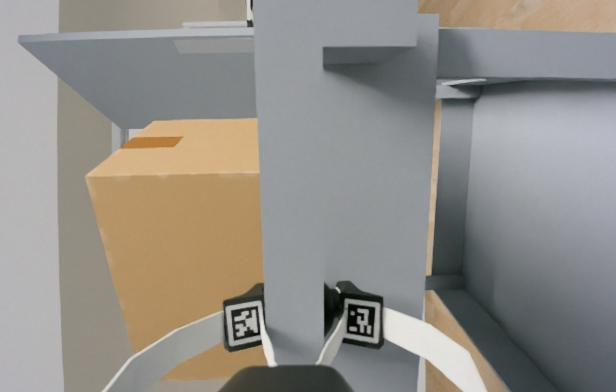

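Emit:
move:
  r1: {"base":{"strafe_m":-0.09},"contact_limits":{"strafe_m":0.8}}
  blocking: false
  cameras: []

Emit:
wait:
  seconds: 3
  cameras: []

Emit:
move:
  r1: {"base":{"translate_m":0.4},"contact_limits":{"translate_m":0.8}}
  blocking: false
  cameras: []

Emit:
wait:
  seconds: 4
  cameras: ["r1_head_camera"]

Scene clock: 514.97 s.
move: r1 moving
r1.base_odometry: x=-4.123 y=-1.499 heading=+0.765
r1.turned_by_wheels: +0.001
r1.turned_by_imu: +0.001
r1.base_tilt: forward=-1.6 right=+1.2
r1.lidar_m: 0.68 0.77 2.33 2.20 2.26 2.81 2.70 2.80 2.66 2.51 2.62 0.69
r1.base_status: strafe_m moving
r1.joint_positions: lift_m=+0.685 arm_m=+0.300 wrist_yaw_rad=+0.004 wrist_pitch_rad=+0.007 wrist_roll_rad=+1.571 gripper_m=-0.035
r1.joint_status: not commanded
r1.measured_speeds: translate_m=+0.001 strafe_m=-0.140 rotate_rad=-0.005 lift_m=+0.000 arm_m=+0.000 wrist_yaw_rad=+0.000 wrist_pitch_rad=+0.000 wrist_roll_rad=+0.000
r1.motor_effort: lift_m=+18(18) arm_m=-3(4) wheel_0=+17(17) wheel_1=-5(9) wheel_2=+6(6)
r1.servo_current: wrist_yaw_rad=72(72) wrist_pitch_rad=46(59) wrist_roll_rad=46(65) gripper_m=59(72)
r1.contact_limits: arm_m 0.2; strafe_m 0.8
r1.hand_pose: x=+0.7596 y=-0.0862 z=+0.8612 quat_wxyz=(+0.707, +0.707, +0.004, -0.001) (m; r1's base frame)
r1.wrist_depth_mm: - - 1576 140 - 1499 1160 / - - - - 205 211 211 / - - 549 - 210 - - / - 418 421 156 217 - - / - 445 445 159 224 - - / - 480 462 166 187 - - / - 496 179 144 238 137 -
r2: as last shown
r2.lidar_m: 0.54 0.61 1.25 2.19 3.29 1.47 1.13 1.09 1.18 1.12 1.10 0.89
r2.motor_effort: lift_m=+16(16) arm_m=-11(11) wheel_0=-2(3) wheel_1=-6(6) wheel_2=+13(14)
r2.servo_current: wrist_yaw_rad=52(59) wrist_pitch_rad=46(46) wrist_roll_rad=52(59) gripper_m=91(104)
r2.contact_limits: translate_m 0.8
r2.wrist_depth_mm: - - 243 165 244 247 247 / - - 243 167 247 248 250 / - - 246 167 248 249 251 / 1205 - 247 168 250 250 252 / 1138 - 248 169 251 253 253 / - - 247 169 179 254 254 / - 138 249 - 254 255 257
pictures: none
No camera images: "cameras" was empty.

Scene clock: 515.87 s.
earlier move: r1 done
r1.base_odometry: x=-4.086 y=-1.537 heading=+0.764
r1.turned_by_wheels: -0.001
r1.turned_by_imu: -0.002
r1.base_tilt: forward=-1.6 right=+1.3
r1.lidar_m: 0.68 0.73 2.35 2.26 2.31 2.81 2.68 2.81 2.58 2.47 2.56 0.72
r1.base_status: done
r1.joint_positions: lift_m=+0.685 arm_m=+0.300 wrist_yaw_rad=+0.003 wrist_pitch_rad=+0.007 wrist_roll_rad=+1.571 gripper_m=-0.035
r1.joint_status: not commanded
r1.measured_speeds: all 0
r1.motor_effort: lift_m=+18(18) arm_m=+4(4) wheel_0=+1(18) wheel_1=-1(9) wheel_2=+2(6)
r1.servo_current: wrist_yaw_rad=59(72) wrist_pitch_rad=52(59) wrist_roll_rad=52(65) gripper_m=65(72)
r1.contact_limits: arm_m 0.2; strafe_m 0.8
r1.hand_pose: x=+0.7595 y=-0.0867 z=+0.8612 quat_wxyz=(+0.707, +0.707, +0.003, -0.002) (m; r1's base frame)
r1.wrist_depth_mm: - - - 158 - 1661 1160 / - - - 161 221 228 229 / - - - 222 222 - - / - 480 469 164 224 - - / - 427 433 165 228 - - / - 455 439 168 181 - - / - 462 473 128 234 - -
r2.base_odometry: x=-3.237 y=+0.591 heading=-2.182
r2.turned_by_wheels: +0.000
r2.turned_by_imu: +0.000
r2.base_tilt: forward=-0.6 right=+0.1
r2.lidar_m: 0.55 0.60 1.24 1.93 3.29 1.47 1.13 1.08 1.19 1.10 1.07 0.87
r2.base_status: not commanded
r2.joint_positions: lift_m=+0.860 arm_m=+0.133 wrist_yaw_rad=+0.553 wrist_pitch_rad=+0.001 wrist_roll_rad=+0.000 gripper_m=-0.024
r2.joint_status: not commanded
r2.measured_speeds: all 0
r2.motor_effort: lift_m=+16(16) arm_m=-11(12) wheel_0=-2(3) wheel_1=-6(6) wheel_2=+14(14)
r2.servo_current: wrist_yaw_rad=39(65) wrist_pitch_rad=39(46) wrist_roll_rad=59(59) gripper_m=104(104)
r2.contact_limits: translate_m 0.8
r2.hand_pose: x=+0.5957 y=+0.0770 z=+1.0381 quat_wxyz=(+0.962, +0.000, +0.001, +0.273) (m; r2's base frame)
r2.wrist_depth_mm: - - 241 165 246 247 248 / - - 243 167 247 248 249 / - - 245 167 249 250 251 / - - 246 168 249 250 252 / 1118 - 249 169 251 252 253 / - - 247 169 179 254 255 / - 138 250 - 253 254 257
wait: 0.90 of 3 s (r1 has come to rest)
pictures: none
No camera images: "cameras" was empty.

Scene clock: 516.37 s.
move: r1 moving
r1.base_odometry: x=-4.063 y=-1.516 heading=+0.763
r1.turned_by_wheels: -0.001
r1.turned_by_imu: -0.001
r1.base_tilt: forward=-1.6 right=+1.3
r1.lidar_m: 0.69 0.73 2.37 2.24 2.31 2.84 2.73 2.80 2.59 2.47 2.54 0.68
r1.base_status: translate_m moving
r1.joint_positions: lift_m=+0.685 arm_m=+0.300 wrist_yaw_rad=-0.008 wrist_pitch_rad=+0.007 wrist_roll_rad=+1.571 gripper_m=-0.035
r1.joint_status: not commanded
r1.measured_speeds: translate_m=+0.122 strafe_m=-0.001 rotate_rad=-0.005 lift_m=+0.000 arm_m=+0.000 wrist_yaw_rad=-0.044 wrist_pitch_rad=+0.000 wrist_roll_rad=+0.000
r1.motor_effort: lift_m=+18(18) arm_m=+4(4) wheel_0=+3(11) wheel_1=+5(9) wheel_2=-20(20)
r1.servo_current: wrist_yaw_rad=72(72) wrist_pitch_rad=52(59) wrist_roll_rad=59(59) gripper_m=52(65)
r1.contact_limits: arm_m 0.2; translate_m 0.8
r1.hand_pose: x=+0.7586 y=-0.0896 z=+0.8612 quat_wxyz=(+0.707, +0.707, +0.000, -0.005) (m; r1's base frame)
r1.wrist_depth_mm: - - - - - 1661 1205 / - - 1661 - 229 237 238 / - - - 227 229 1618 - / - - 549 228 229 - - / - 427 427 167 229 - - / - 442 202 174 180 - - / - 442 455 129 229 - -
r2: as last shown
r2.lidar_m: 0.55 0.58 1.23 1.91 3.28 1.48 1.13 1.10 1.18 1.12 1.09 0.88
r2.motor_effort: lift_m=+16(16) arm_m=-11(12) wheel_0=-2(2) wheel_1=-6(7) wheel_2=+13(14)
r2.servo_current: wrist_yaw_rad=39(52) wrist_pitch_rad=46(46) wrist_roll_rad=46(59) gripper_m=98(104)
r2.contact_limits: translate_m 0.8
r2.wrist_depth_mm: - - 241 165 245 247 249 / - - 243 167 246 248 250 / - - 245 167 247 250 251 / 1160 - 247 168 249 251 252 / 1098 - 246 169 251 252 254 / - - 248 169 179 254 256 / - 138 250 - 254 255 258
pictures: none
No camera images: "cameras" was empty.

Scene clock: 518.70 s.
earlier move: r1 done
r1.base_odometry: x=-3.797 y=-1.261 heading=+0.764
r1.turned_by_wheels: +0.001
r1.turned_by_imu: -0.003
r1.base_tilt: forward=-1.6 right=+1.3
r1.lidar_m: 0.67 2.78 2.37 2.25 2.34 3.17 3.12 3.20 2.58 2.44 2.55 0.69
r1.base_status: done
r1.joint_positions: lift_m=+0.685 arm_m=+0.300 wrist_yaw_rad=-0.007 wrist_pitch_rad=+0.007 wrist_roll_rad=+1.571 gripper_m=-0.035
r1.joint_status: not commanded
r1.measured_speeds: all 0
r1.motor_effort: lift_m=+18(18) arm_m=-4(4) wheel_0=+1(11) wheel_1=+1(9) wheel_2=-2(23)
r1.servo_current: wrist_yaw_rad=78(78) wrist_pitch_rad=52(65) wrist_roll_rad=59(72) gripper_m=59(65)
r1.contact_limits: arm_m 0.2; translate_m 0.8
r1.hand_pose: x=+0.7587 y=-0.0895 z=+0.8612 quat_wxyz=(+0.707, +0.707, +0.000, -0.005) (m; r1's base frame)
r1.wrist_depth_mm: - - 1281 - - 215 1138 / - - - 151 209 216 - / - 508 512 154 213 - - / - 421 424 158 219 - - / - 442 445 163 225 - - / - 473 459 168 181 - - / - 492 504 142 236 137 -
r2.base_odometry: x=-3.237 y=+0.591 heading=-2.182
r2.turned_by_wheels: +0.000
r2.turned_by_imu: +0.000
r2.base_tilt: forward=-0.6 right=+0.0
r2.lidar_m: 0.54 0.59 1.01 1.90 3.26 1.51 1.11 1.09 1.17 1.10 1.09 0.89
r2.base_status: not commanded
r2.joint_positions: lift_m=+0.860 arm_m=+0.133 wrist_yaw_rad=+0.553 wrist_pitch_rad=+0.001 wrist_roll_rad=+0.000 gripper_m=-0.024
r2.joint_status: not commanded
r2.measured_speeds: all 0
r2.motor_effort: lift_m=+16(16) arm_m=-11(12) wheel_0=-2(3) wheel_1=-6(7) wheel_2=+13(14)
r2.servo_current: wrist_yaw_rad=46(65) wrist_pitch_rad=46(46) wrist_roll_rad=46(72) gripper_m=98(111)
r2.contact_limits: translate_m 0.8
r2.hand_pose: x=+0.5957 y=+0.0770 z=+1.0381 quat_wxyz=(+0.962, +0.000, +0.001, +0.273) (m; r2's base frame)
r2.wrist_depth_mm: - - 242 165 245 246 248 / - - 243 167 247 248 249 / - - 244 167 249 250 250 / 904 1008 246 168 249 251 253 / 831 931 248 169 251 252 254 / 820 866 185 170 179 254 256 / 1205 138 249 - 253 255 257
wait: 2.33 of 4 s (r1 has come to rest)
pictures: r1_head_camera
Images, in order (width x height): r1_head_camera 420x560.

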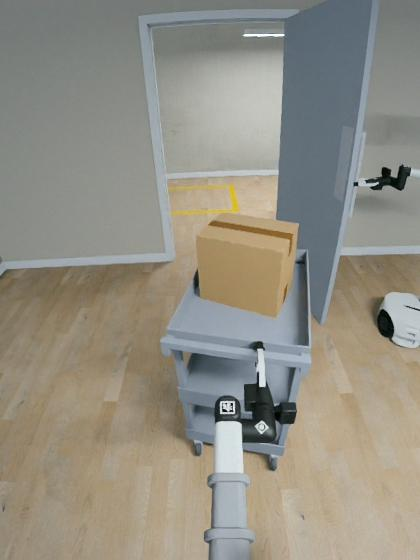

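Emit:
move:
  r1: {"base":{"strafe_m":-0.23},"contact_limits":{"strafe_m":0.8}}
  blocking: false
  cameras: []

Emit:
wait:
  seconds: 3
  cameras: []

Emit:
move:
  r1: {"base":{"translate_m":0.3,"strafe_m":0.02},"contact_limits":{"translate_m":0.8}}
  blocking: false
  cameras: []

Emit:
wait:
  seconds: 4
  cameras: ["r1_head_camera"]

Scene clock: 527.20 s.
move: r1 moving
r1.base_odometry: x=-3.772 y=-1.287 heading=+0.765
r1.turned_by_wheels: +0.001
r1.turned_by_imu: +0.002
r1.base_tilt: forward=-1.6 right=+1.2
r1.lidar_m: 0.69 0.79 2.42 2.28 2.39 3.21 3.12 3.21 2.55 2.43 2.50 0.70
r1.base_status: strafe_m moving
r1.joint_positions: lift_m=+0.685 arm_m=+0.300 wrist_yaw_rad=+0.004 wrist_pitch_rad=+0.007 wrist_roll_rad=+1.571 gripper_m=-0.035
r1.joint_status: not commanded
r1.measured_speeds: translate_m=+0.001 strafe_m=-0.140 rotate_rad=+0.009 lift_m=+0.000 arm_m=+0.000 wrist_yaw_rad=+0.059 wrist_pitch_rad=+0.000 wrist_roll_rad=+0.000
r1.motor_effort: lift_m=+18(18) arm_m=+2(4) wheel_0=+17(17) wheel_1=-5(8) wheel_2=+4(4)
r1.servo_current: wrist_yaw_rad=33(72) wrist_pitch_rad=52(59) wrist_roll_rad=46(59) gripper_m=52(59)
r1.contact_limits: arm_m 0.2; strafe_m 0.8
r1.hand_pose: x=+0.7596 y=-0.0862 z=+0.8612 quat_wxyz=(+0.707, +0.707, +0.004, -0.001) (m; r1's base frame)
r1.wrist_depth_mm: - 1205 1255 138 - 204 1098 / - - - 144 202 207 - / - 549 500 149 209 - - / - 415 418 154 216 - - / - 455 449 158 224 - - / - 492 473 184 229 - - / - - 183 140 239 136 -
r2: as last shown
r2.base_tilt: forward=-0.6 right=+0.1
r2.lidar_m: 0.56 0.62 1.03 1.87 3.31 1.50 1.13 1.10 1.18 1.13 1.09 0.86
r2.motor_effort: lift_m=+16(16) arm_m=-11(12) wheel_0=-2(2) wheel_1=-6(6) wheel_2=+13(14)
r2.servo_current: wrist_yaw_rad=46(59) wrist_pitch_rad=39(46) wrist_roll_rad=46(52) gripper_m=98(104)
r2.contact_limits: translate_m 0.8
r2.wrist_depth_mm: - - 242 165 246 246 249 / - - 244 167 245 249 250 / - - 245 167 248 250 252 / 904 991 246 168 250 251 252 / 820 931 248 170 251 252 254 / 831 866 184 169 179 254 255 / 1229 138 249 - 254 255 256
pictures: none
No camera images: "cameras" was empty.

Scene clock: 528.77 s.
earlier move: r1 done
r1.base_odometry: x=-3.637 y=-1.427 heading=+0.764
r1.turned_by_wheels: -0.001
r1.turned_by_imu: +0.000
r1.base_tilt: forward=-1.5 right=+1.2
r1.lidar_m: 0.66 0.70 2.61 2.50 2.58 3.22 3.13 3.22 2.36 2.23 2.29 0.73
r1.base_status: done
r1.joint_positions: lift_m=+0.685 arm_m=+0.300 wrist_yaw_rad=+0.006 wrist_pitch_rad=+0.007 wrist_roll_rad=+1.571 gripper_m=-0.035
r1.joint_status: not commanded
r1.measured_speeds: all 0
r1.motor_effort: lift_m=+18(18) arm_m=-4(4) wheel_0=+2(22) wheel_1=-1(8) wheel_2=+5(8)
r1.servo_current: wrist_yaw_rad=72(72) wrist_pitch_rad=46(59) wrist_roll_rad=52(59) gripper_m=52(59)
r1.contact_limits: arm_m 0.2; strafe_m 0.8
r1.hand_pose: x=+0.7598 y=-0.0857 z=+0.8612 quat_wxyz=(+0.707, +0.707, +0.005, +0.000) (m; r1's base frame)
r1.wrist_depth_mm: - - - - - 1708 1160 / - - 1229 - - 1397 1138 / - - - 233 234 244 245 / - - - 233 234 - - / - 496 439 171 232 - - / - 427 424 170 182 - - / - 436 445 - 229 - -
r2.base_odometry: x=-3.237 y=+0.591 heading=-2.182
r2.turned_by_wheels: +0.000
r2.turned_by_imu: +0.000
r2.base_tilt: forward=-0.6 right=+0.1
r2.lidar_m: 0.54 0.60 0.99 1.71 3.29 1.48 1.11 1.09 1.19 1.12 1.07 0.89
r2.base_status: not commanded
r2.joint_positions: lift_m=+0.860 arm_m=+0.133 wrist_yaw_rad=+0.553 wrist_pitch_rad=+0.001 wrist_roll_rad=+0.000 gripper_m=-0.024
r2.joint_status: not commanded
r2.measured_speeds: all 0
r2.motor_effort: lift_m=+16(16) arm_m=-11(12) wheel_0=-2(2) wheel_1=-6(7) wheel_2=+13(14)
r2.servo_current: wrist_yaw_rad=46(65) wrist_pitch_rad=46(46) wrist_roll_rad=39(52) gripper_m=98(104)
r2.contact_limits: translate_m 0.8
r2.hand_pose: x=+0.5957 y=+0.0770 z=+1.0381 quat_wxyz=(+0.962, +0.000, +0.001, +0.273) (m; r2's base frame)
r2.wrist_depth_mm: - - 241 165 244 247 248 / - - 243 167 246 248 250 / - - 245 167 248 250 251 / 820 - 246 168 248 251 252 / 768 917 247 169 251 252 254 / 768 842 184 169 179 253 255 / - 137 250 - 253 255 256
wait: 1.57 of 3 s (r1 has come to rest)
pictures: none
No camera images: "cameras" was empty.

Scene clock: 529.27 s.
move: r1 moving
r1.base_odometry: x=-3.616 y=-1.404 heading=+0.763
r1.turned_by_wheels: -0.001
r1.turned_by_imu: -0.001
r1.base_tilt: forward=-1.6 right=+1.3
r1.lidar_m: 0.64 0.67 2.64 2.50 2.57 3.23 3.15 3.23 2.33 2.23 2.31 0.71
r1.base_status: translate_m moving; strafe_m moving
r1.joint_positions: lift_m=+0.685 arm_m=+0.300 wrist_yaw_rad=-0.006 wrist_pitch_rad=+0.007 wrist_roll_rad=+1.571 gripper_m=-0.035
r1.joint_status: not commanded
r1.measured_speeds: translate_m=+0.122 strafe_m=+0.006 rotate_rad=-0.012 lift_m=+0.000 arm_m=+0.000 wrist_yaw_rad=-0.063 wrist_pitch_rad=+0.000 wrist_roll_rad=+0.000
r1.motor_effort: lift_m=+18(18) arm_m=+3(4) wheel_0=+7(11) wheel_1=+6(10) wheel_2=-16(16)
r1.servo_current: wrist_yaw_rad=59(72) wrist_pitch_rad=52(52) wrist_roll_rad=39(52) gripper_m=52(59)
r1.contact_limits: arm_m 0.2; translate_m 0.8
r1.hand_pose: x=+0.7587 y=-0.0891 z=+0.8612 quat_wxyz=(+0.707, +0.707, +0.000, -0.005) (m; r1's base frame)
r1.wrist_depth_mm: - - - - - 1661 1160 / - - - - 248 1661 1205 / - - 1255 239 245 255 256 / - - - 236 238 1618 - / - - 549 174 235 - - / - 418 187 177 180 - - / - 421 424 - 223 - -
r2: as last shown
r2.base_tilt: forward=-0.5 right=+0.0
r2.lidar_m: 0.53 0.57 0.98 1.72 3.26 1.46 1.12 1.10 1.19 1.12 1.09 0.88
r2.motor_effort: lift_m=+16(16) arm_m=-11(12) wheel_0=-1(2) wheel_1=-7(7) wheel_2=+13(14)
r2.servo_current: wrist_yaw_rad=52(59) wrist_pitch_rad=39(46) wrist_roll_rad=65(65) gripper_m=98(104)
r2.contact_limits: translate_m 0.8
r2.wrist_depth_mm: - - 241 165 245 247 248 / - - 244 167 247 248 249 / - - 244 167 248 250 250 / 820 - 245 168 249 251 252 / 750 917 248 169 251 252 254 / 750 854 184 170 179 253 255 / - 120 250 - 253 255 256
pictures: none
No camera images: "cameras" was empty.

Scene clock: 531.23 s.
earlier move: r1 done
r1.base_odometry: x=-3.434 y=-1.205 heading=+0.764
r1.turned_by_wheels: +0.001
r1.turned_by_imu: -0.004
r1.base_tilt: forward=-1.5 right=+1.3
r1.lidar_m: 0.66 0.68 2.61 2.48 2.57 3.43 3.42 3.31 2.37 2.24 1.61 0.73
r1.base_status: done
r1.joint_positions: lift_m=+0.685 arm_m=+0.300 wrist_yaw_rad=-0.006 wrist_pitch_rad=+0.007 wrist_roll_rad=+1.571 gripper_m=-0.035
r1.joint_status: not commanded
r1.measured_speeds: all 0
r1.motor_effort: lift_m=+18(18) arm_m=-4(4) wheel_0=+1(11) wheel_1=+0(10) wheel_2=-1(30)
r1.servo_current: wrist_yaw_rad=59(117) wrist_pitch_rad=46(59) wrist_roll_rad=59(65) gripper_m=52(59)
r1.contact_limits: arm_m 0.2; translate_m 0.8
r1.hand_pose: x=+0.7588 y=-0.0890 z=+0.8612 quat_wxyz=(+0.707, +0.707, +0.001, -0.005) (m; r1's base frame)
r1.wrist_depth_mm: - - 991 - - 1708 1182 / - 960 976 - 245 254 - / - - - 240 243 268 255 / 1808 - - 236 238 - - / 1863 559 480 174 233 - - / 1863 418 424 170 180 - - / 1808 424 430 128 224 - -
r2.base_odometry: x=-3.237 y=+0.591 heading=-2.182
r2.turned_by_wheels: +0.000
r2.turned_by_imu: +0.000
r2.base_tilt: forward=-0.6 right=+0.1
r2.lidar_m: 0.51 0.59 0.97 1.53 3.28 1.47 1.12 1.10 1.17 1.12 1.09 0.88
r2.base_status: not commanded
r2.joint_positions: lift_m=+0.860 arm_m=+0.133 wrist_yaw_rad=+0.553 wrist_pitch_rad=+0.001 wrist_roll_rad=+0.000 gripper_m=-0.024
r2.joint_status: not commanded
r2.measured_speeds: all 0
r2.motor_effort: lift_m=+16(16) arm_m=-11(12) wheel_0=-2(2) wheel_1=-6(7) wheel_2=+14(14)
r2.servo_current: wrist_yaw_rad=46(65) wrist_pitch_rad=39(46) wrist_roll_rad=39(65) gripper_m=104(104)
r2.contact_limits: translate_m 0.8
r2.hand_pose: x=+0.5957 y=+0.0770 z=+1.0381 quat_wxyz=(+0.962, +0.000, +0.001, +0.273) (m; r2's base frame)
r2.wrist_depth_mm: - - 242 165 245 247 249 / - - 242 167 247 249 250 / - - 245 167 247 249 251 / - 723 247 168 249 251 253 / - 707 248 169 251 253 255 / 634 691 246 169 179 253 255 / 647 621 249 - 254 256 257
wait: 1.97 of 4 s (r1 has come to rest)
pictures: r1_head_camera
Images, in order (width x height): r1_head_camera 420x560.

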